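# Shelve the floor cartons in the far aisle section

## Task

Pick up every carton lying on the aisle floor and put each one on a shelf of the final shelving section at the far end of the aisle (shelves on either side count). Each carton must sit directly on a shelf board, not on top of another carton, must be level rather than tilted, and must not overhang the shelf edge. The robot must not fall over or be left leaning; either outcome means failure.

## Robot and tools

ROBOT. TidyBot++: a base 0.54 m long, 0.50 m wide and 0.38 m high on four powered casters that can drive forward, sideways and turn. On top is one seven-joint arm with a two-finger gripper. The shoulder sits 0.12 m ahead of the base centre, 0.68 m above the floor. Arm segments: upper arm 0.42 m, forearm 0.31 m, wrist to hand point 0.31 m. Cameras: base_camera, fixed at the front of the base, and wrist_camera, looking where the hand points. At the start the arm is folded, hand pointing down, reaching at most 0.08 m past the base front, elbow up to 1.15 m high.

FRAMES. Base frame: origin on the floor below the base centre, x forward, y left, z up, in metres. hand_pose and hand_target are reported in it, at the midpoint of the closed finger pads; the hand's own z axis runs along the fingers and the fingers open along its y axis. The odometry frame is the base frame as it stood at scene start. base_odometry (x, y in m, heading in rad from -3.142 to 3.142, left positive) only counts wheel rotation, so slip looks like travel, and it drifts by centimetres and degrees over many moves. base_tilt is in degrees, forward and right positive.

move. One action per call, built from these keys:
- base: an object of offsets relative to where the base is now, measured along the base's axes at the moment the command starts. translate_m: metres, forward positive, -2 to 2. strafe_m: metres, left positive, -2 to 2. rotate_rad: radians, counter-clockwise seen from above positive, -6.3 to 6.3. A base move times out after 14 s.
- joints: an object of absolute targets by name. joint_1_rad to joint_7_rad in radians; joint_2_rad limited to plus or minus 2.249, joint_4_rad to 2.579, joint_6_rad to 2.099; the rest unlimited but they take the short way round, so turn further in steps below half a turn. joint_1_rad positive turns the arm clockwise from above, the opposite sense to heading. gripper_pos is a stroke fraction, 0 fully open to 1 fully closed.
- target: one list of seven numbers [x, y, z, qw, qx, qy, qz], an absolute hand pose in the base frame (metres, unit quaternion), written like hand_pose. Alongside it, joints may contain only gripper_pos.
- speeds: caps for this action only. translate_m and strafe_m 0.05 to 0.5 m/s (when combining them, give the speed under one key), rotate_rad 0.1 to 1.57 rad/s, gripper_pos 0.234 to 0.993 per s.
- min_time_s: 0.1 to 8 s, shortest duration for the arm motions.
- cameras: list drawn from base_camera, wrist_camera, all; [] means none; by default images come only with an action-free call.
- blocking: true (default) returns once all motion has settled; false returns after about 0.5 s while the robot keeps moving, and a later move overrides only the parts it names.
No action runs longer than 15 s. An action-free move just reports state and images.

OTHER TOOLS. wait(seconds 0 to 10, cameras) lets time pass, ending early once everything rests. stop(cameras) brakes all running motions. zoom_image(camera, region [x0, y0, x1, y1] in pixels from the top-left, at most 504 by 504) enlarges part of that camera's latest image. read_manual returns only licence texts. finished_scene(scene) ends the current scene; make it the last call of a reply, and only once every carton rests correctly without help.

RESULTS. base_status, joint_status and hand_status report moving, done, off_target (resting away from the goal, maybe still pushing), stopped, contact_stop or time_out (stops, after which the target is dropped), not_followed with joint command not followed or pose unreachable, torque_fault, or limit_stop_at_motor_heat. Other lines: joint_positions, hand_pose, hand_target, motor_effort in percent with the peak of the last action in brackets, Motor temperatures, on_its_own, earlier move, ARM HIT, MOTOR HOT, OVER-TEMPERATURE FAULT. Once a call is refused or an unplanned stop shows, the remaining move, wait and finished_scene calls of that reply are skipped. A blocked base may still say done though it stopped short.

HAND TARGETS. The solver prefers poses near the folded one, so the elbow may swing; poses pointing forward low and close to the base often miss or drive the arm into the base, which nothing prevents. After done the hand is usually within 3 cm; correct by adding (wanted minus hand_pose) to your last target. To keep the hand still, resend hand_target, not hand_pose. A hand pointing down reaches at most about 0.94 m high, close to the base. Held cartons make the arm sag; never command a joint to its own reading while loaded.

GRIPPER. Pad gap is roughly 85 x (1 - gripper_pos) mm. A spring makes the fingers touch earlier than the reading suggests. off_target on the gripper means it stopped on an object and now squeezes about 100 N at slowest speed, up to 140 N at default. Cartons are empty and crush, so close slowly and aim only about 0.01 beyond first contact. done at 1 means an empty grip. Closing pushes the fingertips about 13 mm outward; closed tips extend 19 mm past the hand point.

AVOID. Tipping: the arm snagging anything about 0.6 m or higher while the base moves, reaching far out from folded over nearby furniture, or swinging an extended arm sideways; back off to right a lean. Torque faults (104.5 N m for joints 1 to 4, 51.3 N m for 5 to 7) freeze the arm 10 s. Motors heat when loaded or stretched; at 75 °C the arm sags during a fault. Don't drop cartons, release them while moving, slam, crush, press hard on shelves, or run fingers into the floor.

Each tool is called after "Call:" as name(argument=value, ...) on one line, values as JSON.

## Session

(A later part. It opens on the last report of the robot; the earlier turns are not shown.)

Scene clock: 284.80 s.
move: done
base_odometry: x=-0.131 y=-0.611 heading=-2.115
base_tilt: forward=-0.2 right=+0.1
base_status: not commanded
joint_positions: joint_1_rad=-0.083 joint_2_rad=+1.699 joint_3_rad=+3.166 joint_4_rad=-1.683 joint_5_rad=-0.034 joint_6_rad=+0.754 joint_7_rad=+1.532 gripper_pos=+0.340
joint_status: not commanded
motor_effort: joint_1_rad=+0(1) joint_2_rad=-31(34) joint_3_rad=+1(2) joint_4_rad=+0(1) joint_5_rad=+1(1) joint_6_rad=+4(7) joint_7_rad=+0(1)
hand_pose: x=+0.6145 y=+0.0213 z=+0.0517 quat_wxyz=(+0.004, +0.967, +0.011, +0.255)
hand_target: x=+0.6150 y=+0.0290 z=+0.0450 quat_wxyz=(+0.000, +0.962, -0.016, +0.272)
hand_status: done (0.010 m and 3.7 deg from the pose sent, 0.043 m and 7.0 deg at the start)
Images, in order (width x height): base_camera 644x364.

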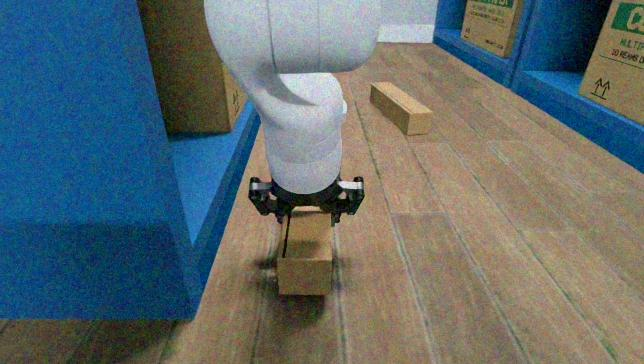

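Call:
move(target=[0.613, 0.029, 0.024, 0.0, 0.962, -0.016, 0.272], min_time_s=1.5, cameras=["base_camera", "wrist_camera"])

Scene clock: 291.50 s.
move: done
base_odometry: x=-0.131 y=-0.611 heading=-2.115
base_tilt: forward=-0.2 right=+0.1
base_status: not commanded
joint_positions: joint_1_rad=-0.083 joint_2_rad=+1.745 joint_3_rad=+3.166 joint_4_rad=-1.628 joint_5_rad=-0.034 joint_6_rad=+0.754 joint_7_rad=+1.526 gripper_pos=+0.340
joint_status: not commanded
motor_effort: joint_1_rad=+0(1) joint_2_rad=-32(33) joint_3_rad=+1(2) joint_4_rad=+1(1) joint_5_rad=+1(2) joint_6_rad=+5(7) joint_7_rad=+0(1)
hand_pose: x=+0.6163 y=+0.0216 z=+0.0331 quat_wxyz=(+0.003, +0.966, +0.009, +0.259)
hand_target: x=+0.6130 y=+0.0290 z=+0.0240 quat_wxyz=(+0.000, +0.962, -0.016, +0.272)
hand_status: done (0.012 m and 3.2 deg from the pose sent, 0.029 m and 3.7 deg at the start)
Images, in order (width x height): base_camera 644x364, wrist_camera 644x476.

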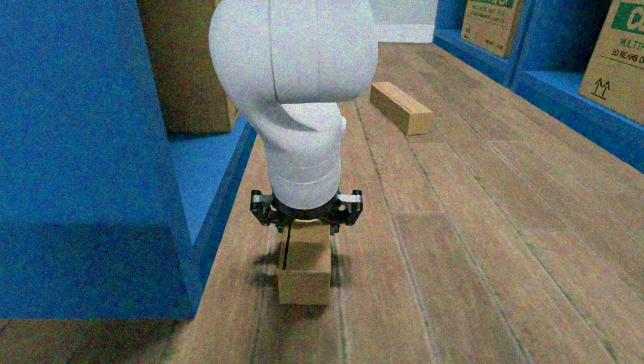

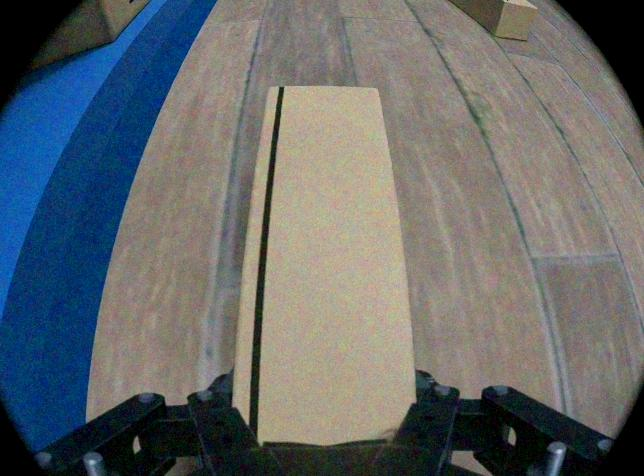

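Call:
move(target=[0.612, 0.029, 0.013, 0.0, 0.9635, -0.016, 0.266], min_time_s=1.5, cameras=["base_camera"])

Scene clock: 298.47 s.
move: done
base_odometry: x=-0.131 y=-0.611 heading=-2.115
base_tilt: forward=-0.2 right=+0.1
base_status: not commanded
joint_positions: joint_1_rad=-0.083 joint_2_rad=+1.753 joint_3_rad=+3.166 joint_4_rad=-1.607 joint_5_rad=-0.034 joint_6_rad=+0.754 joint_7_rad=+1.526 gripper_pos=+0.340
joint_status: not commanded
motor_effort: joint_1_rad=+0(1) joint_2_rad=-31(33) joint_3_rad=+1(1) joint_4_rad=+3(3) joint_5_rad=+1(2) joint_6_rad=+6(7) joint_7_rad=-1(1)
hand_pose: x=+0.6231 y=+0.0222 z=+0.0308 quat_wxyz=(+0.002, +0.964, +0.009, +0.265)
hand_target: x=+0.6121 y=+0.0290 z=+0.0130 quat_wxyz=(+0.000, +0.964, -0.016, +0.266)
hand_status: done (0.022 m and 2.8 deg from the pose sent, 0.022 m and 3.0 deg at the start)
Images, in order (width x height): base_camera 644x364.

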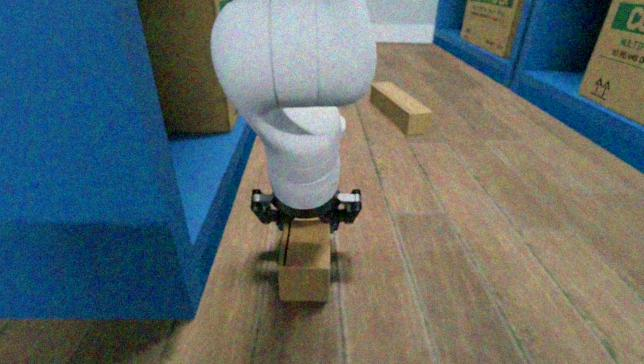

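Call:
move(joints={"gripper_pos": 0.05}, speeds={"gripper_pos": 0.4})

Call:
move(target=[0.59, 0.01, 0.18, 0.0, 0.9635, -0.016, 0.266], min_time_s=2, cameras=["base_camera", "wrist_camera"])

Scene clock: 304.80 s.
move: done
base_odometry: x=-0.131 y=-0.611 heading=-2.115
base_tilt: forward=-0.2 right=+0.1
base_status: not commanded
joint_positions: joint_1_rad=-0.083 joint_2_rad=+1.763 joint_3_rad=+3.166 joint_4_rad=-1.593 joint_5_rad=-0.034 joint_6_rad=+0.754 joint_7_rad=+1.526 gripper_pos=+0.054
joint_status: all done
motor_effort: joint_1_rad=+0(1) joint_2_rad=-32(33) joint_3_rad=+1(1) joint_4_rad=+1(3) joint_5_rad=+1(1) joint_6_rad=+6(6) joint_7_rad=+0(1)
hand_pose: x=+0.6246 y=+0.0224 z=+0.0273 quat_wxyz=(+0.002, +0.964, +0.009, +0.267)
hand_target: x=+0.6121 y=+0.0290 z=+0.0130 quat_wxyz=(+0.000, +0.964, -0.016, +0.266)
hand_status: not commanded
pictures: none

Scene clock: 307.10 s.
move: done
base_odometry: x=-0.131 y=-0.611 heading=-2.115
base_tilt: forward=-0.2 right=+0.1
base_status: not commanded
joint_positions: joint_1_rad=-0.071 joint_2_rad=+1.471 joint_3_rad=+3.166 joint_4_rad=-2.043 joint_5_rad=-0.034 joint_6_rad=+0.825 joint_7_rad=+1.526 gripper_pos=+0.054
joint_status: not commanded
motor_effort: joint_1_rad=+0(1) joint_2_rad=-30(33) joint_3_rad=+1(2) joint_4_rad=-1(2) joint_5_rad=+1(2) joint_6_rad=+4(6) joint_7_rad=+0(1)
hand_pose: x=+0.5601 y=+0.0107 z=+0.1513 quat_wxyz=(+0.009, +0.974, +0.000, +0.226)
hand_target: x=+0.5900 y=+0.0100 z=+0.1800 quat_wxyz=(+0.000, +0.964, -0.016, +0.266)
hand_status: done (0.041 m and 5.2 deg from the pose sent, 0.157 m and 2.8 deg at the start)
Images, in order (width x height): base_camera 644x364, wrist_camera 644x476.

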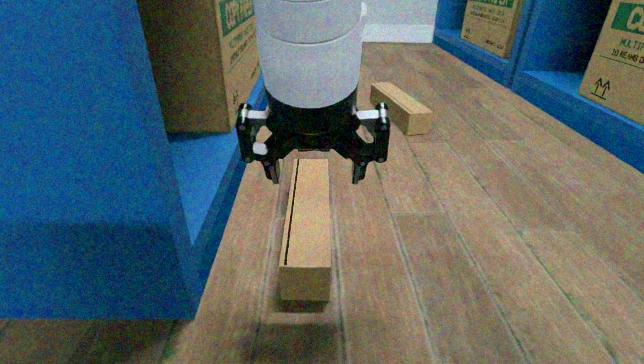

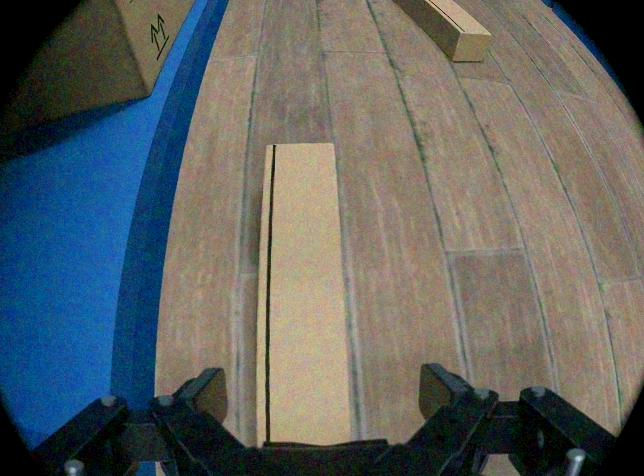

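Call:
move(base={"strafe_m": -0.314}, target=[0.62, 0.11, 0.22, -0.0315, 0.9588, 0.1175, 0.2569], min_time_s=2)

Call:
move(base={"translate_m": 0.485}, speeds={"translate_m": 0.4}, cameras=["base_camera", "wrist_camera"])

Scene clock: 329.83 s.
move: done
base_odometry: x=-0.400 y=-0.448 heading=-2.115
base_tilt: forward=-0.2 right=+0.1
base_status: done
joint_positions: joint_1_rad=-0.162 joint_2_rad=+1.338 joint_3_rad=+3.137 joint_4_rad=-2.017 joint_5_rad=-0.025 joint_6_rad=+0.717 joint_7_rad=+1.579 gripper_pos=+0.054
joint_status: not commanded
motor_effort: joint_1_rad=+0(3) joint_2_rad=-32(32) joint_3_rad=+0(2) joint_4_rad=+1(2) joint_5_rad=+1(2) joint_6_rad=+6(6) joint_7_rad=-1(1)
hand_pose: x=+0.6057 y=+0.0782 z=+0.1989 quat_wxyz=(-0.016, +0.966, +0.071, +0.249)
hand_target: x=+0.6200 y=+0.1100 z=+0.2200 quat_wxyz=(-0.031, +0.959, +0.117, +0.257)
hand_status: done (0.041 m and 5.7 deg from the pose sent, 0.135 m and 14.8 deg at the start)
pictures: none

Scene clock: 332.13 s.
move: done
base_odometry: x=-0.651 y=-0.863 heading=-2.115
base_tilt: forward=-0.2 right=+0.1
base_status: done
joint_positions: joint_1_rad=-0.162 joint_2_rad=+1.334 joint_3_rad=+3.137 joint_4_rad=-2.007 joint_5_rad=-0.025 joint_6_rad=+0.712 joint_7_rad=+1.580 gripper_pos=+0.054
joint_status: not commanded
motor_effort: joint_1_rad=+0(1) joint_2_rad=-31(33) joint_3_rad=+0(1) joint_4_rad=+1(2) joint_5_rad=+1(2) joint_6_rad=+5(7) joint_7_rad=+0(1)
hand_pose: x=+0.6118 y=+0.0795 z=+0.2012 quat_wxyz=(-0.016, +0.965, +0.071, +0.253)
hand_target: x=+0.6200 y=+0.1100 z=+0.2200 quat_wxyz=(-0.031, +0.959, +0.117, +0.257)
hand_status: not commanded
Images, in order (width x height): base_camera 644x364, wrist_camera 644x476.

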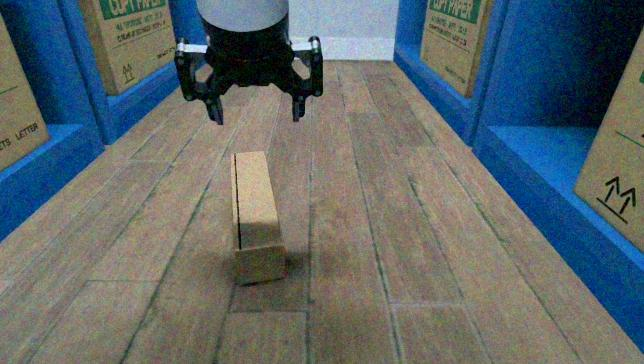

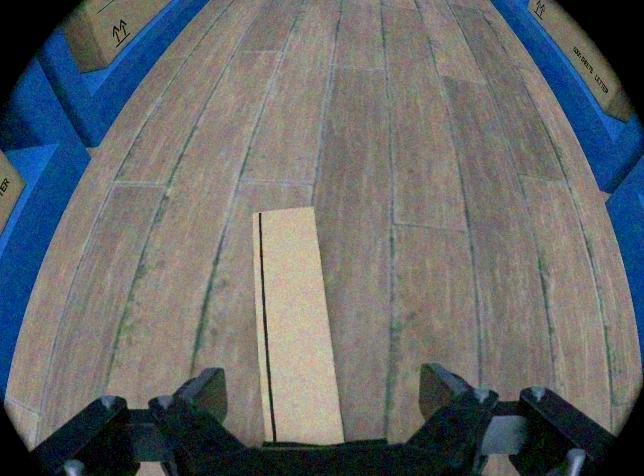

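Call:
move(target=[0.662, 0.115, 0.12, -0.0386, 0.9553, 0.1439, 0.256], min_time_s=2, cameras=["base_camera", "wrist_camera"])

Scene clock: 343.93 s.
move: done
base_odometry: x=-0.651 y=-0.863 heading=-2.115
base_tilt: forward=-0.2 right=+0.1
base_status: not commanded
joint_positions: joint_1_rad=-0.162 joint_2_rad=+1.483 joint_3_rad=+3.136 joint_4_rad=-1.699 joint_5_rad=+0.048 joint_6_rad=+0.630 joint_7_rad=+1.602 gripper_pos=+0.054
joint_status: not commanded
motor_effort: joint_1_rad=+0(1) joint_2_rad=-34(36) joint_3_rad=+0(1) joint_4_rad=+4(4) joint_5_rad=+1(2) joint_6_rad=+5(7) joint_7_rad=-1(1)
hand_pose: x=+0.6887 y=+0.1066 z=+0.1459 quat_wxyz=(-0.030, +0.950, +0.114, +0.289)
hand_target: x=+0.6620 y=+0.1150 z=+0.1200 quat_wxyz=(-0.039, +0.955, +0.144, +0.256)
hand_status: done (0.038 m and 5.3 deg from the pose sent, 0.102 m and 8.8 deg at the start)
Images, in order (width x height): base_camera 644x364, wrist_camera 644x476.

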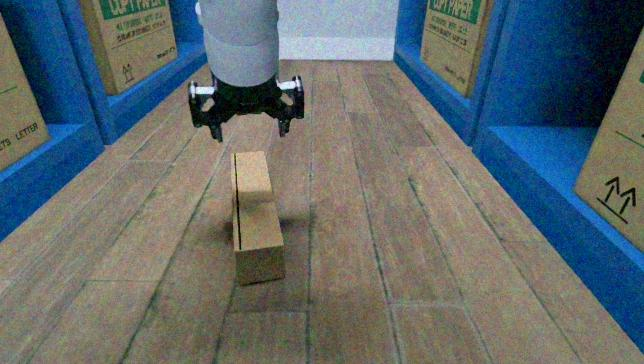

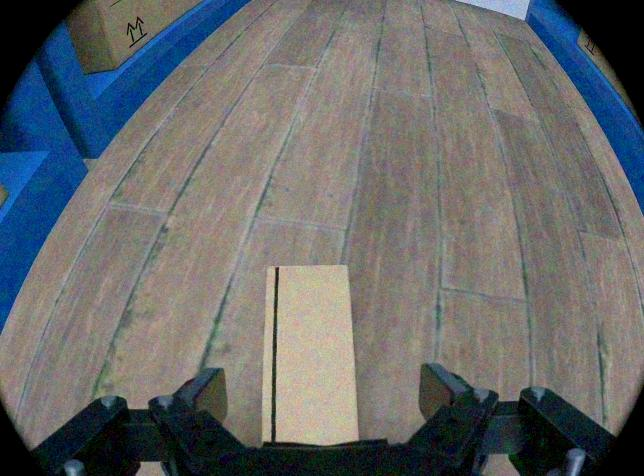

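Call:
move(target=[0.64, 0.118, 0.05, -0.0361, 0.9593, 0.1445, 0.2393], min_time_s=2, cameras=["base_camera", "wrist_camera"])

Scene clock: 354.37 s.
move: done
base_odometry: x=-0.651 y=-0.863 heading=-2.115
base_tilt: forward=-0.1 right=+0.1
base_status: not commanded
joint_positions: joint_1_rad=-0.162 joint_2_rad=+1.639 joint_3_rad=+3.136 joint_4_rad=-1.576 joint_5_rad=+0.048 joint_6_rad=+0.627 joint_7_rad=+1.602 gripper_pos=+0.054
joint_status: not commanded
motor_effort: joint_1_rad=+0(1) joint_2_rad=-33(36) joint_3_rad=+0(1) joint_4_rad=+3(4) joint_5_rad=+1(2) joint_6_rad=+5(7) joint_7_rad=+0(1)
hand_pose: x=+0.6698 y=+0.1034 z=+0.0750 quat_wxyz=(-0.029, +0.955, +0.114, +0.272)
hand_target: x=+0.6400 y=+0.1180 z=+0.0500 quat_wxyz=(-0.036, +0.959, +0.145, +0.239)
hand_status: done (0.042 m and 5.2 deg from the pose sent, 0.108 m and 6.8 deg at the start)
Images, in order (width x height): base_camera 644x364, wrist_camera 644x476.

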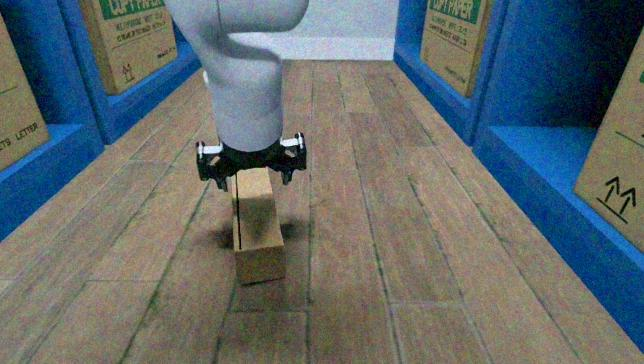

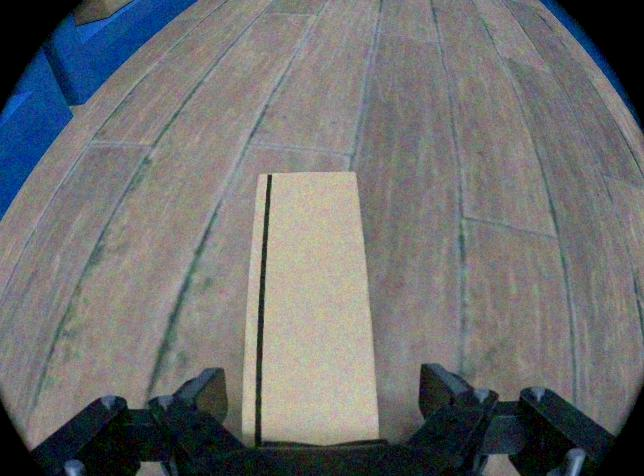

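Call:
move(base={"strafe_m": 0.006}, target=[0.625, 0.118, 0.01, -0.0335, 0.9637, 0.1452, 0.2225], min_time_s=2, cameras=["base_camera", "wrist_camera"])

Call:
zoom_image(camera="base_camera", region=[180, 120, 340, 300])

Scene clock: 367.63 s.
move: done
base_odometry: x=-0.646 y=-0.866 heading=-2.115
base_tilt: forward=-0.2 right=+0.1
base_status: done
joint_positions: joint_1_rad=-0.163 joint_2_rad=+1.721 joint_3_rad=+3.133 joint_4_rad=-1.492 joint_5_rad=+0.048 joint_6_rad=+0.592 joint_7_rad=+1.602 gripper_pos=+0.054
joint_status: not commanded
motor_effort: joint_1_rad=+0(3) joint_2_rad=-34(35) joint_3_rad=+0(2) joint_4_rad=+3(3) joint_5_rad=+1(2) joint_6_rad=+4(6) joint_7_rad=-1(1)
hand_pose: x=+0.6577 y=+0.1032 z=+0.0354 quat_wxyz=(-0.029, +0.959, +0.114, +0.256)
hand_target: x=+0.6250 y=+0.1180 z=+0.0100 quat_wxyz=(-0.033, +0.963, +0.145, +0.222)
hand_status: done (0.044 m and 5.3 deg from the pose sent, 0.080 m and 6.8 deg at the start)
Images, in order (width x height): base_camera 644x364, wrist_camera 644x476.

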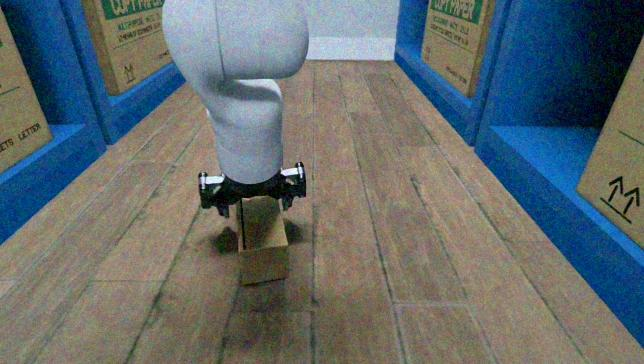

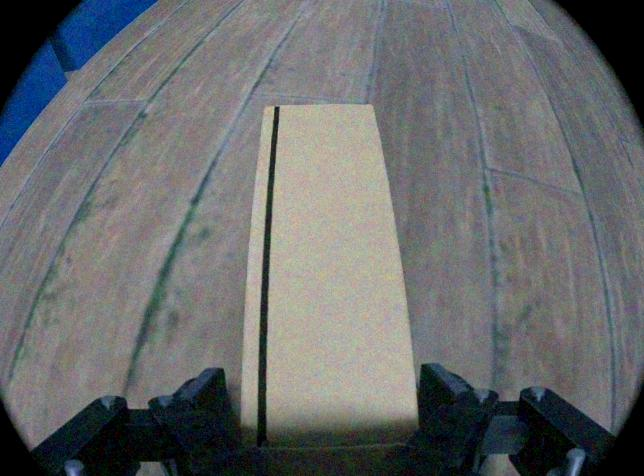

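Scaled by 2.800.

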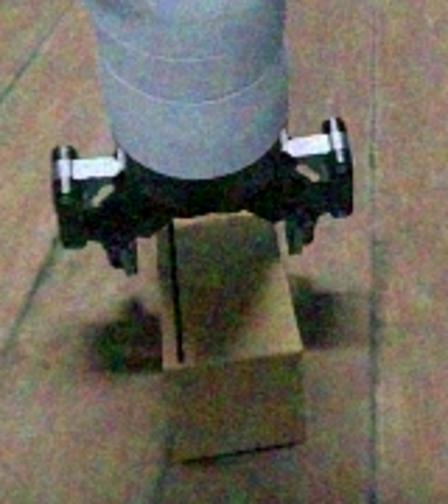

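Call:
move(joints={"gripper_pos": 0.30}, speeds={"gripper_pos": 0.3})

Call:
move(joints={"gripper_pos": 0.342}, speeds={"gripper_pos": 0.234}, cameras=["wrist_camera"])

Scene clock: 377.10 s.
move: done
base_odometry: x=-0.646 y=-0.866 heading=-2.115
base_tilt: forward=-0.2 right=+0.1
base_status: not commanded
joint_positions: joint_1_rad=-0.163 joint_2_rad=+1.721 joint_3_rad=+3.133 joint_4_rad=-1.492 joint_5_rad=+0.048 joint_6_rad=+0.592 joint_7_rad=+1.602 gripper_pos=+0.300
joint_status: all done
motor_effort: joint_1_rad=+0(1) joint_2_rad=-33(35) joint_3_rad=+0(1) joint_4_rad=+3(3) joint_5_rad=+1(2) joint_6_rad=+5(6) joint_7_rad=+0(1)
hand_pose: x=+0.6577 y=+0.1032 z=+0.0354 quat_wxyz=(-0.029, +0.959, +0.114, +0.256)
hand_target: x=+0.6250 y=+0.1180 z=+0.0100 quat_wxyz=(-0.033, +0.963, +0.145, +0.222)
hand_status: not commanded
pictures: none

Scene clock: 378.20 s.
move: done
base_odometry: x=-0.646 y=-0.866 heading=-2.115
base_tilt: forward=-0.2 right=+0.1
base_status: not commanded
joint_positions: joint_1_rad=-0.163 joint_2_rad=+1.721 joint_3_rad=+3.133 joint_4_rad=-1.492 joint_5_rad=+0.048 joint_6_rad=+0.592 joint_7_rad=+1.602 gripper_pos=+0.340
joint_status: all done
motor_effort: joint_1_rad=+0(1) joint_2_rad=-30(34) joint_3_rad=+0(1) joint_4_rad=+4(4) joint_5_rad=+1(2) joint_6_rad=+4(5) joint_7_rad=-1(1)
hand_pose: x=+0.6577 y=+0.1032 z=+0.0354 quat_wxyz=(-0.029, +0.959, +0.114, +0.256)
hand_target: x=+0.6250 y=+0.1180 z=+0.0100 quat_wxyz=(-0.033, +0.963, +0.145, +0.222)
hand_status: not commanded
Images, in order (width x height): wrist_camera 644x476.

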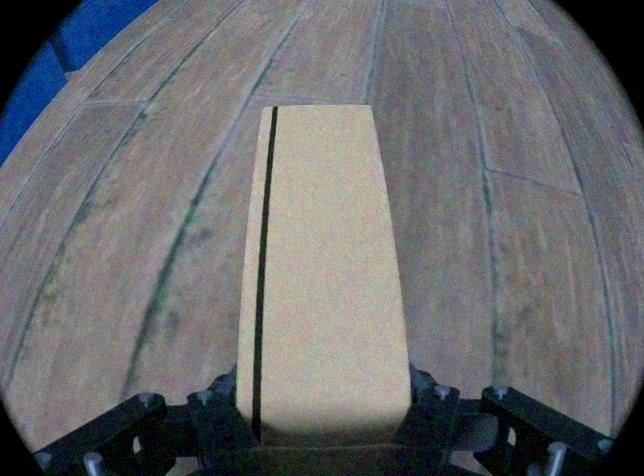

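Call:
move(target=[0.625, 0.10, 0.20, -0.0335, 0.9637, 0.1452, 0.2225], min_time_s=2.5, cameras=["base_camera", "wrist_camera"])

Call:
zoom_image(camera="base_camera", region=[0, 0, 320, 200])

Call:
zoom_image(camera="base_camera", region=[330, 0, 644, 200])

Scene clock: 398.23 s.
move: done
base_odometry: x=-0.646 y=-0.866 heading=-2.115
base_tilt: forward=-0.2 right=+0.1
base_status: not commanded
joint_positions: joint_1_rad=-0.158 joint_2_rad=+1.357 joint_3_rad=+3.133 joint_4_rad=-1.908 joint_5_rad=+0.048 joint_6_rad=+0.575 joint_7_rad=+1.614 gripper_pos=+0.340
joint_status: not commanded
motor_effort: joint_1_rad=+0(1) joint_2_rad=-34(35) joint_3_rad=+0(1) joint_4_rad=+2(4) joint_5_rad=+1(2) joint_6_rad=+5(6) joint_7_rad=+0(1)
hand_pose: x=+0.6188 y=+0.0942 z=+0.1794 quat_wxyz=(-0.025, +0.967, +0.120, +0.223)
hand_target: x=+0.6250 y=+0.1000 z=+0.2000 quat_wxyz=(-0.034, +0.963, +0.145, +0.222)
hand_status: done (0.022 m and 3.1 deg from the pose sent, 0.168 m and 5.3 deg at the start)
Images, in order (width x height): base_camera 644x364, wrist_camera 644x476.

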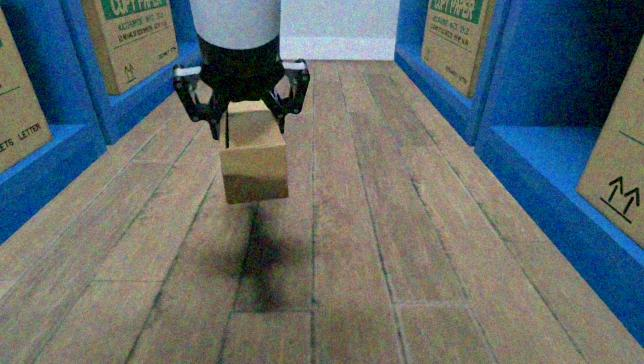

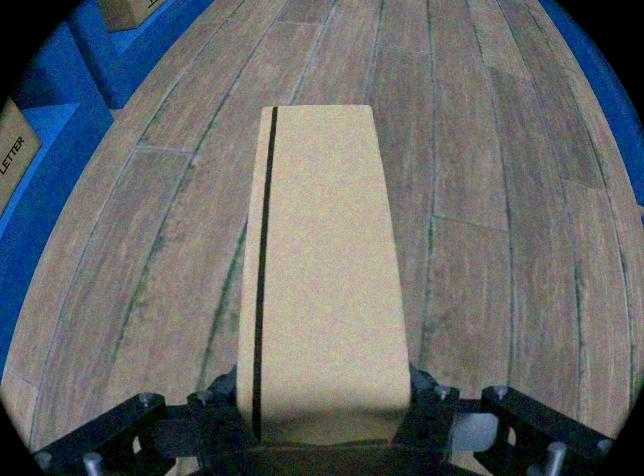

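Scaled by 1.575.

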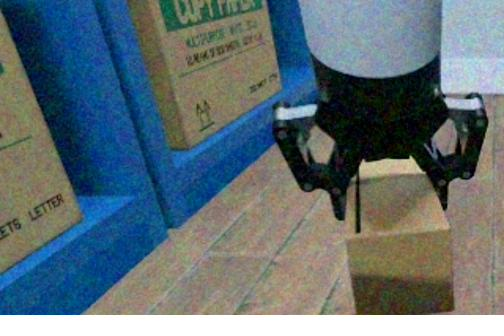

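Scaled by 1.605.

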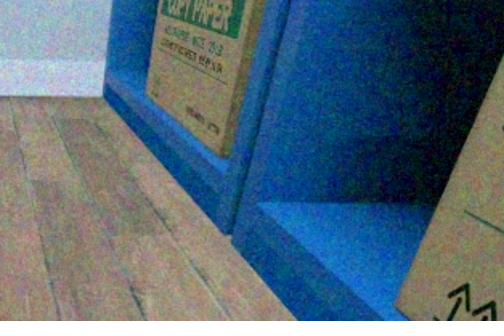

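Call:
move(base={"translate_m": 0.6, "strafe_m": 0.07}, speeds={"translate_m": 0.35}, target=[0.53, 0.0, 0.60, 0.0, 0.9659, 0.0, 0.2588], min_time_s=3, cameras=["base_camera", "wrist_camera"])

Scene clock: 435.83 s.
move: done
base_odometry: x=-0.897 y=-1.416 heading=-2.115
base_tilt: forward=-0.2 right=+0.1
base_status: done
joint_positions: joint_1_rad=-0.026 joint_2_rad=+0.136 joint_3_rad=+3.133 joint_4_rad=-2.284 joint_5_rad=+0.028 joint_6_rad=-0.176 joint_7_rad=+1.614 gripper_pos=+0.340
joint_status: not commanded
motor_effort: joint_1_rad=+0(1) joint_2_rad=-17(36) joint_3_rad=+1(2) joint_4_rad=+14(14) joint_5_rad=+1(2) joint_6_rad=+5(7) joint_7_rad=-1(1)
hand_pose: x=+0.5449 y=+0.0146 z=+0.5964 quat_wxyz=(+0.007, +0.962, +0.050, +0.269)
hand_target: x=+0.5300 y=+0.0000 z=+0.6000 quat_wxyz=(+0.000, +0.966, +0.000, +0.259)
hand_status: done (0.021 m and 5.9 deg from the pose sent, 0.440 m and 14.6 deg at the start)
Images, in order (width x height): base_camera 644x364, wrist_camera 644x476.

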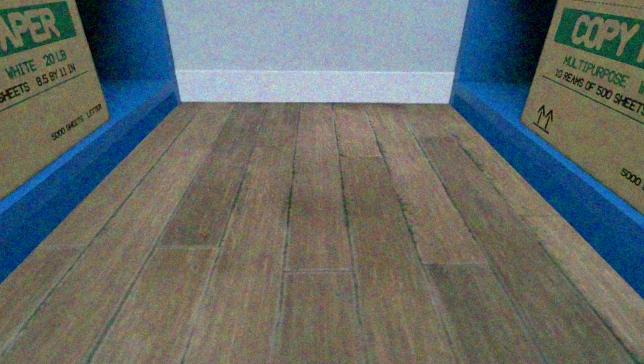

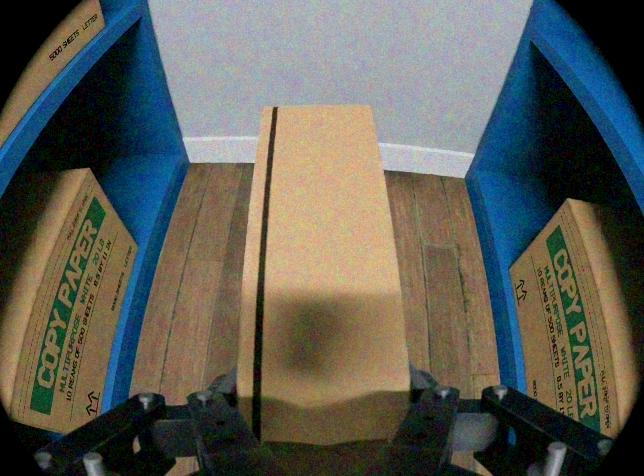

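Call:
zoom_image(camera="wrist_camera", region=[440, 0, 644, 476])

Call:
zoom_image(camera="base_camera", region=[440, 0, 644, 200])

Scaled by 1.059.

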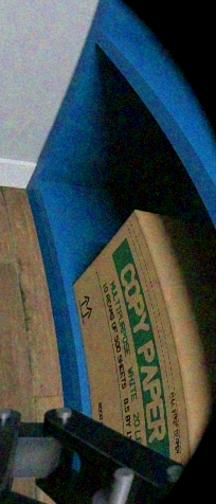

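Scaled by 2.471.

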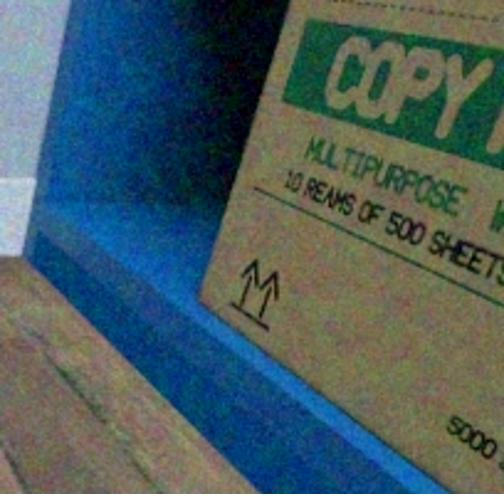

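Call:
move(base={"translate_m": 0.47, "strafe_m": 0.0}, speeds={"translate_m": 0.35})

Call:
move(joints={"joint_1_rad": 1.579}, min_time_s=4, cameras=["base_camera", "wrist_camera"])

Scene clock: 470.97 s.
move: done
base_odometry: x=-1.140 y=-1.818 heading=-2.115
base_tilt: forward=-0.2 right=+0.1
base_status: done
joint_positions: joint_1_rad=-0.026 joint_2_rad=+0.131 joint_3_rad=+3.133 joint_4_rad=-2.292 joint_5_rad=+0.027 joint_6_rad=-0.183 joint_7_rad=+1.614 gripper_pos=+0.340
joint_status: not commanded
motor_effort: joint_1_rad=+0(1) joint_2_rad=-17(20) joint_3_rad=+1(2) joint_4_rad=+14(15) joint_5_rad=+1(2) joint_6_rad=+5(7) joint_7_rad=+0(1)
hand_pose: x=+0.5397 y=+0.0143 z=+0.5950 quat_wxyz=(+0.007, +0.963, +0.049, +0.265)
hand_target: x=+0.5300 y=+0.0000 z=+0.6000 quat_wxyz=(+0.000, +0.966, +0.000, +0.259)
hand_status: not commanded
pictures: none

Scene clock: 475.27 s.
move: done
base_odometry: x=-1.140 y=-1.818 heading=-2.115
base_tilt: forward=-0.2 right=+0.1
base_status: not commanded
joint_positions: joint_1_rad=+1.555 joint_2_rad=+0.131 joint_3_rad=+3.133 joint_4_rad=-2.292 joint_5_rad=+0.027 joint_6_rad=-0.183 joint_7_rad=+1.614 gripper_pos=+0.340
joint_status: all done
motor_effort: joint_1_rad=+0(1) joint_2_rad=-17(18) joint_3_rad=+0(2) joint_4_rad=+14(14) joint_5_rad=+1(2) joint_6_rad=+6(7) joint_7_rad=+0(1)
hand_pose: x=+0.1292 y=-0.4208 z=+0.5950 quat_wxyz=(+0.193, +0.713, -0.650, +0.182)
hand_target: x=+0.1163 y=-0.4110 z=+0.6000 quat_wxyz=(+0.184, +0.681, -0.685, +0.182)
hand_status: not commanded
Images, in order (width x height): base_camera 644x364, wrist_camera 644x476.

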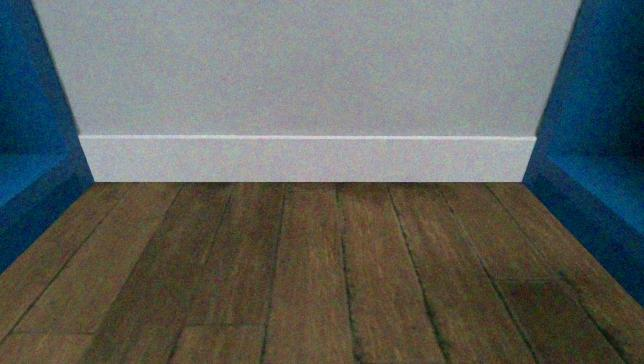

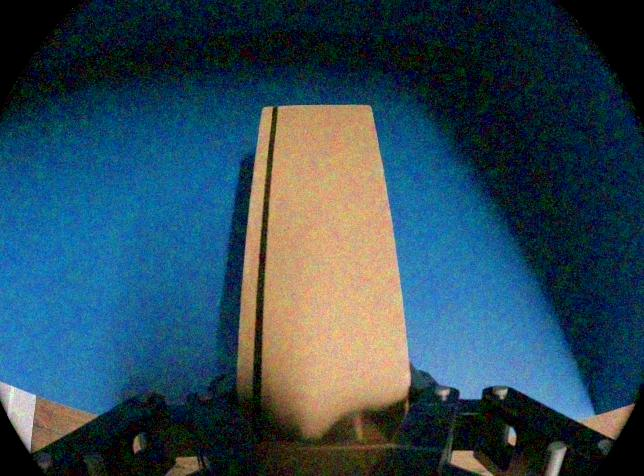

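Call:
move(target=[0.12, -0.495, 0.605, 0.1765, 0.6587, -0.7064, 0.1893], min_time_s=3, cameras=["wrist_camera"])

Scene clock: 518.97 s.
move: done
base_odometry: x=-1.140 y=-1.818 heading=-2.115
base_tilt: forward=-0.2 right=+0.1
base_status: not commanded
joint_positions: joint_1_rad=+1.269 joint_2_rad=+0.237 joint_3_rad=+3.523 joint_4_rad=-2.096 joint_5_rad=-0.349 joint_6_rad=-0.278 joint_7_rad=+1.838 gripper_pos=+0.340
joint_status: not commanded
motor_effort: joint_1_rad=+0(1) joint_2_rad=-21(21) joint_3_rad=+3(3) joint_4_rad=+15(15) joint_5_rad=+0(1) joint_6_rad=+5(6) joint_7_rad=-1(1)
hand_pose: x=+0.1099 y=-0.4931 z=+0.6134 quat_wxyz=(+0.193, +0.649, -0.709, +0.198)
hand_target: x=+0.1200 y=-0.4950 z=+0.6050 quat_wxyz=(+0.177, +0.659, -0.706, +0.189)
hand_status: done (0.013 m and 2.4 deg from the pose sent, 0.075 m and 9.2 deg at the start)
Images, in order (width x height): wrist_camera 644x476.

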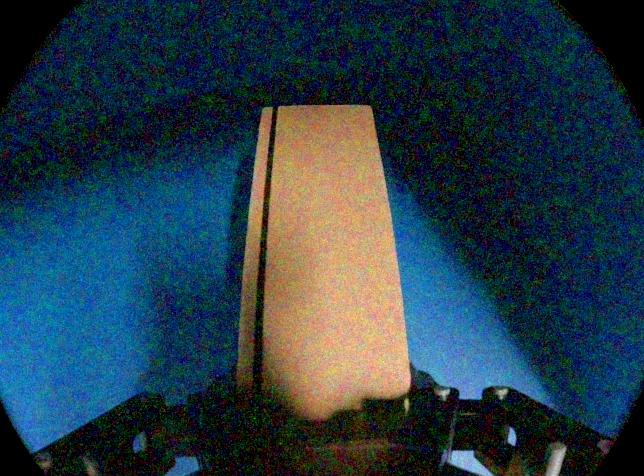

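Call:
move(target=[0.125, -0.498, 0.555, 0.175, 0.685, -0.6895, 0.1785], min_time_s=2.5, cameras=["wrist_camera"])

Scene clock: 535.93 s.
move: done
base_odometry: x=-1.140 y=-1.818 heading=-2.115
base_tilt: forward=-0.2 right=+0.1
base_status: not commanded
joint_positions: joint_1_rad=+1.439 joint_2_rad=+0.332 joint_3_rad=+3.286 joint_4_rad=-2.096 joint_5_rad=-0.309 joint_6_rad=-0.223 joint_7_rad=+1.838 gripper_pos=+0.340
joint_status: not commanded
motor_effort: joint_1_rad=+0(1) joint_2_rad=-22(23) joint_3_rad=+1(3) joint_4_rad=+13(15) joint_5_rad=+0(1) joint_6_rad=+5(7) joint_7_rad=+0(1)
hand_pose: x=+0.1337 y=-0.4940 z=+0.5693 quat_wxyz=(+0.166, +0.681, -0.688, +0.185)
hand_target: x=+0.1250 y=-0.4980 z=+0.5550 quat_wxyz=(+0.174, +0.683, -0.687, +0.178)
hand_status: done (0.017 m and 1.3 deg from the pose sent, 0.060 m and 5.5 deg at the start)
Images, in order (width x height): wrist_camera 644x476.

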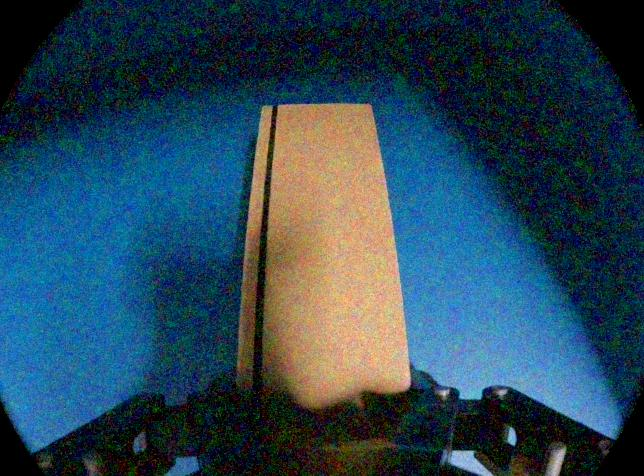

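Call:
move(target=[0.125, -0.498, 0.535, 0.175, 0.685, -0.6895, 0.1785], min_time_s=1.5)

Call:
move(target=[0.125, -0.498, 0.515, 0.175, 0.685, -0.6895, 0.1785], min_time_s=1.5, cameras=["wrist_camera"])

Scene clock: 545.07 s.
move: done
base_odometry: x=-1.140 y=-1.818 heading=-2.115
base_tilt: forward=-0.2 right=+0.1
base_status: not commanded
joint_positions: joint_1_rad=+1.501 joint_2_rad=+0.353 joint_3_rad=+3.205 joint_4_rad=-2.101 joint_5_rad=-0.195 joint_6_rad=-0.150 joint_7_rad=+1.746 gripper_pos=+0.340
joint_status: not commanded
motor_effort: joint_1_rad=+0(1) joint_2_rad=-18(23) joint_3_rad=+2(2) joint_4_rad=+12(13) joint_5_rad=+0(1) joint_6_rad=+5(5) joint_7_rad=-1(1)
hand_pose: x=+0.1323 y=-0.5058 z=+0.5670 quat_wxyz=(+0.184, +0.684, -0.679, +0.194)
hand_target: x=+0.1250 y=-0.4980 z=+0.5350 quat_wxyz=(+0.174, +0.683, -0.687, +0.178)
hand_status: done (0.034 m and 2.4 deg from the pose sent, 0.036 m and 1.3 deg at the start)
pictures: none

Scene clock: 546.87 s.
move: done
base_odometry: x=-1.140 y=-1.818 heading=-2.115
base_tilt: forward=-0.2 right=+0.1
base_status: not commanded
joint_positions: joint_1_rad=+1.525 joint_2_rad=+0.375 joint_3_rad=+3.170 joint_4_rad=-2.108 joint_5_rad=-0.089 joint_6_rad=-0.065 joint_7_rad=+1.644 gripper_pos=+0.340
joint_status: not commanded
motor_effort: joint_1_rad=+1(1) joint_2_rad=-15(19) joint_3_rad=+1(2) joint_4_rad=+9(12) joint_5_rad=+0(1) joint_6_rad=+3(5) joint_7_rad=-1(1)
hand_pose: x=+0.1310 y=-0.5206 z=+0.5662 quat_wxyz=(+0.205, +0.679, -0.673, +0.209)
hand_target: x=+0.1250 y=-0.4980 z=+0.5150 quat_wxyz=(+0.174, +0.683, -0.687, +0.178)
hand_status: done (0.056 m and 5.2 deg from the pose sent, 0.053 m and 2.4 deg at the start)
Images, in order (width x height): wrist_camera 644x476.

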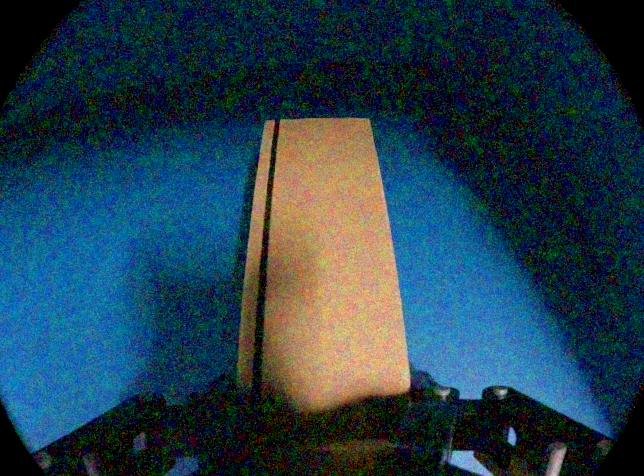

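Call:
move(target=[0.127, -0.512, 0.543, 0.19, 0.683, -0.681, 0.19], min_time_s=1.5, cameras=["wrist_camera"])

Scene clock: 553.70 s.
move: done
base_odometry: x=-1.140 y=-1.818 heading=-2.115
base_tilt: forward=-0.2 right=+0.1
base_status: not commanded
joint_positions: joint_1_rad=+1.525 joint_2_rad=+0.375 joint_3_rad=+3.170 joint_4_rad=-2.108 joint_5_rad=-0.088 joint_6_rad=-0.065 joint_7_rad=+1.643 gripper_pos=+0.340
joint_status: not commanded
motor_effort: joint_1_rad=+1(1) joint_2_rad=-15(16) joint_3_rad=+1(2) joint_4_rad=+9(10) joint_5_rad=+1(1) joint_6_rad=+3(4) joint_7_rad=-1(1)
hand_pose: x=+0.1309 y=-0.5206 z=+0.5663 quat_wxyz=(+0.205, +0.679, -0.673, +0.209)
hand_target: x=+0.1270 y=-0.5120 z=+0.5430 quat_wxyz=(+0.190, +0.682, -0.680, +0.190)
hand_status: done (0.025 m and 2.9 deg from the pose sent, 0.025 m and 2.9 deg at the start)
Images, in order (width x height): wrist_camera 644x476.

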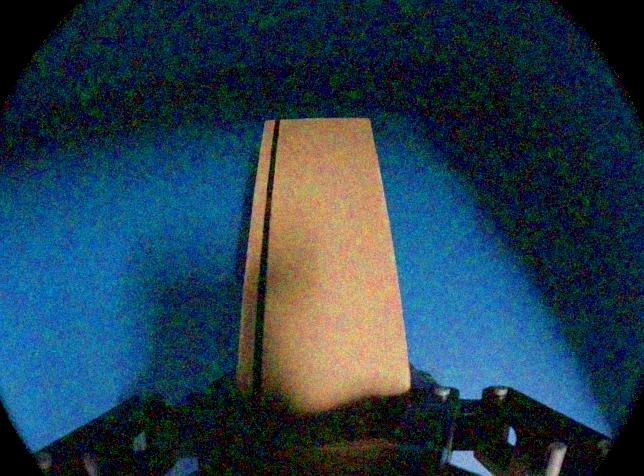

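Call:
move(joints={"gripper_pos": 0.05}, speeds={"gripper_pos": 0.3}, cameras=["wrist_camera"])

Scene clock: 558.90 s.
move: done
base_odometry: x=-1.140 y=-1.818 heading=-2.115
base_tilt: forward=-0.2 right=+0.1
base_status: not commanded
joint_positions: joint_1_rad=+1.525 joint_2_rad=+0.391 joint_3_rad=+3.170 joint_4_rad=-2.110 joint_5_rad=-0.088 joint_6_rad=-0.065 joint_7_rad=+1.643 gripper_pos=+0.054
joint_status: all done
motor_effort: joint_1_rad=+0(1) joint_2_rad=-24(25) joint_3_rad=+1(2) joint_4_rad=+13(13) joint_5_rad=+1(2) joint_6_rad=+6(6) joint_7_rad=-1(1)
hand_pose: x=+0.1308 y=-0.5182 z=+0.5580 quat_wxyz=(+0.199, +0.681, -0.675, +0.203)
hand_target: x=+0.1270 y=-0.5120 z=+0.5430 quat_wxyz=(+0.190, +0.682, -0.680, +0.190)
hand_status: not commanded
Images, in order (width x height): wrist_camera 644x476.

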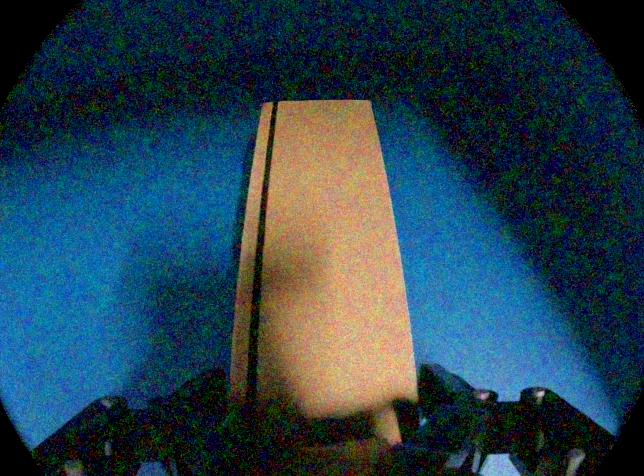

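Call:
move(target=[0.127, -0.455, 0.64, 0.183, 0.683, -0.683, 0.183], min_time_s=2.5, cameras=["wrist_camera"])

Scene clock: 569.30 s.
move: done
base_odometry: x=-1.140 y=-1.818 heading=-2.115
base_tilt: forward=-0.2 right=+0.1
base_status: not commanded
joint_positions: joint_1_rad=+0.987 joint_2_rad=+0.160 joint_3_rad=+3.775 joint_4_rad=-2.110 joint_5_rad=-0.176 joint_6_rad=-0.360 joint_7_rad=+1.732 gripper_pos=+0.054
joint_status: not commanded
motor_effort: joint_1_rad=+0(1) joint_2_rad=-17(25) joint_3_rad=+2(3) joint_4_rad=+15(15) joint_5_rad=+1(2) joint_6_rad=+6(7) joint_7_rad=+0(1)
hand_pose: x=+0.1171 y=-0.4701 z=+0.6363 quat_wxyz=(+0.205, +0.680, -0.682, +0.175)
hand_target: x=+0.1270 y=-0.4550 z=+0.6400 quat_wxyz=(+0.183, +0.683, -0.683, +0.183)
hand_status: done (0.018 m and 2.7 deg from the pose sent, 0.104 m and 3.1 deg at the start)
Images, in order (width x height): wrist_camera 644x476.

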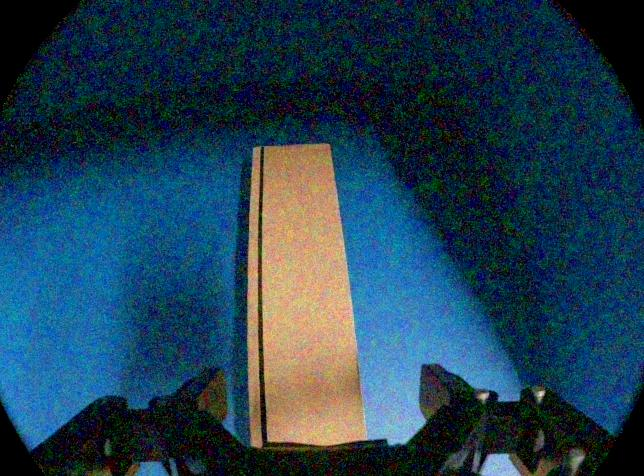

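Call:
move(joints={"joint_1_rad": -0.02, "joint_2_rad": 0.0, "joint_3_rad": 3.14, "joint_4_rad": -2.29, "joint_5_rad": 0.03, "joint_6_rad": -0.18, "joint_7_rad": 1.59}, min_time_s=3)

Call:
move(base={"strafe_m": -0.066}, cameras=["base_camera", "wrist_camera"])

Scene clock: 598.60 s.
move: done
base_odometry: x=-1.140 y=-1.818 heading=-2.115
base_tilt: forward=-0.2 right=+0.1
base_status: not commanded
joint_positions: joint_1_rad=+0.001 joint_2_rad=+0.039 joint_3_rad=+3.157 joint_4_rad=-2.276 joint_5_rad=-0.013 joint_6_rad=-0.235 joint_7_rad=+1.630 gripper_pos=+0.054
joint_status: all done
motor_effort: joint_1_rad=+0(3) joint_2_rad=-15(18) joint_3_rad=+1(3) joint_4_rad=+15(16) joint_5_rad=+1(2) joint_6_rad=+6(7) joint_7_rad=+0(1)
hand_pose: x=+0.5405 y=-0.0047 z=+0.6308 quat_wxyz=(+0.008, +0.956, +0.015, +0.291)
hand_target: x=+0.5491 y=+0.0090 z=+0.6518 quat_wxyz=(+0.007, +0.944, +0.032, +0.330)
hand_status: not commanded
pictures: none

Scene clock: 599.67 s.
move: done
base_odometry: x=-1.197 y=-1.784 heading=-2.115
base_tilt: forward=-0.2 right=+0.1
base_status: done
joint_positions: joint_1_rad=-0.001 joint_2_rad=+0.037 joint_3_rad=+3.155 joint_4_rad=-2.277 joint_5_rad=-0.010 joint_6_rad=-0.233 joint_7_rad=+1.629 gripper_pos=+0.054
joint_status: not commanded
motor_effort: joint_1_rad=+0(3) joint_2_rad=-15(16) joint_3_rad=+1(2) joint_4_rad=+15(15) joint_5_rad=+1(2) joint_6_rad=+6(7) joint_7_rad=+0(1)
hand_pose: x=+0.5406 y=-0.0031 z=+0.6317 quat_wxyz=(+0.008, +0.956, +0.018, +0.293)
hand_target: x=+0.5491 y=+0.0090 z=+0.6518 quat_wxyz=(+0.007, +0.944, +0.032, +0.330)
hand_status: not commanded
Images, in order (width x height): base_camera 644x364, wrist_camera 644x476.

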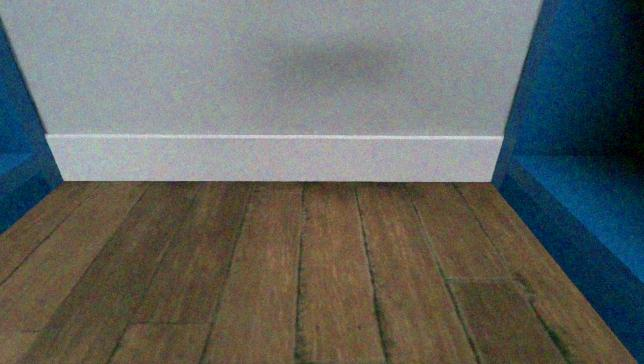

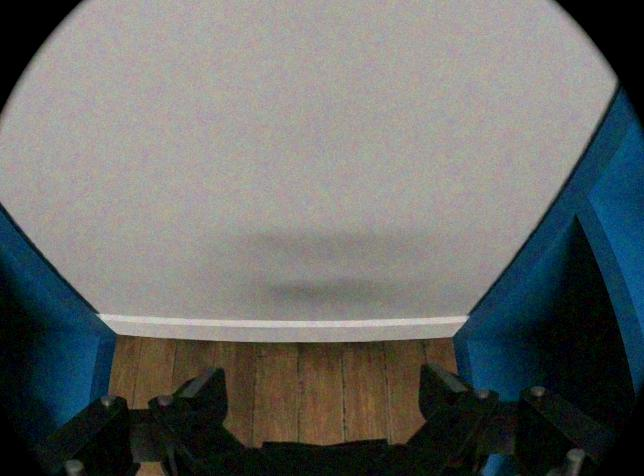

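Call:
move(base={"translate_m": -0.7}, speeds={"translate_m": 0.4}, cameras=["base_camera", "wrist_camera"])

Scene clock: 609.87 s.
move: done
base_odometry: x=-0.834 y=-1.185 heading=-2.115
base_tilt: forward=-0.2 right=+0.1
base_status: done
joint_positions: joint_1_rad=-0.001 joint_2_rad=+0.027 joint_3_rad=+3.155 joint_4_rad=-2.284 joint_5_rad=-0.010 joint_6_rad=-0.229 joint_7_rad=+1.629 gripper_pos=+0.054
joint_status: not commanded
motor_effort: joint_1_rad=+0(1) joint_2_rad=-15(18) joint_3_rad=+1(2) joint_4_rad=+15(16) joint_5_rad=+2(2) joint_6_rad=+6(7) joint_7_rad=+0(1)
hand_pose: x=+0.5389 y=-0.0031 z=+0.6339 quat_wxyz=(+0.008, +0.955, +0.018, +0.297)
hand_target: x=+0.5491 y=+0.0090 z=+0.6518 quat_wxyz=(+0.007, +0.944, +0.032, +0.330)
hand_status: not commanded
Images, in order (width x height): base_camera 644x364, wrist_camera 644x476.

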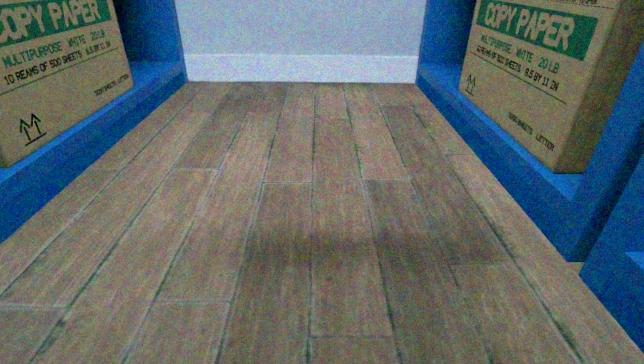

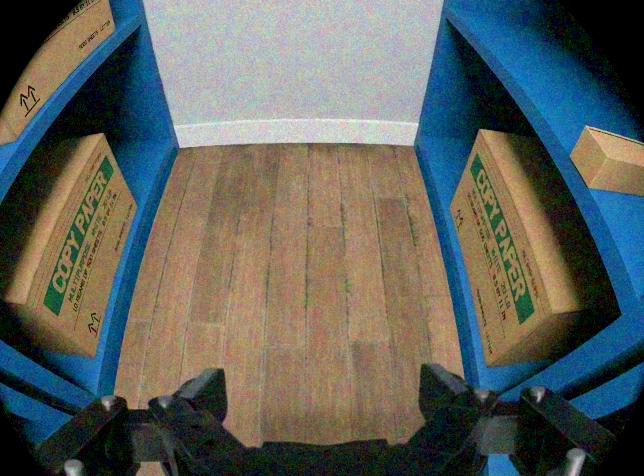

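Call:
move(base={"translate_m": -0.875, "strafe_m": -0.02}, speeds={"translate_m": 0.4}, cameras=["base_camera"])

Scene clock: 620.50 s.
move: done
base_odometry: x=-0.398 y=-0.426 heading=-2.115
base_tilt: forward=-0.2 right=+0.1
base_status: done
joint_positions: joint_1_rad=-0.001 joint_2_rad=+0.023 joint_3_rad=+3.155 joint_4_rad=-2.286 joint_5_rad=-0.010 joint_6_rad=-0.226 joint_7_rad=+1.629 gripper_pos=+0.054
joint_status: not commanded
motor_effort: joint_1_rad=+0(1) joint_2_rad=-15(19) joint_3_rad=+1(2) joint_4_rad=+15(16) joint_5_rad=+1(2) joint_6_rad=+5(7) joint_7_rad=+0(1)
hand_pose: x=+0.5388 y=-0.0031 z=+0.6351 quat_wxyz=(+0.008, +0.954, +0.018, +0.298)
hand_target: x=+0.5491 y=+0.0090 z=+0.6518 quat_wxyz=(+0.007, +0.944, +0.032, +0.330)
hand_status: not commanded
Images, in order (width x height): base_camera 644x364.

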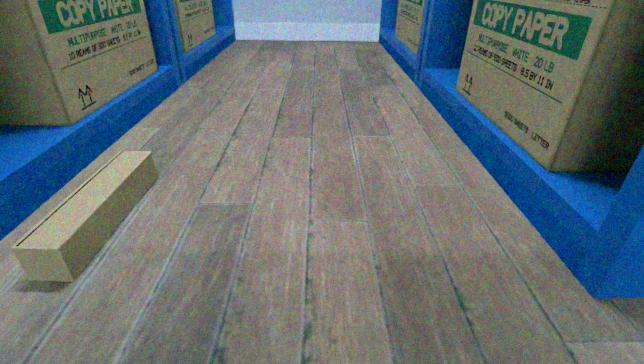

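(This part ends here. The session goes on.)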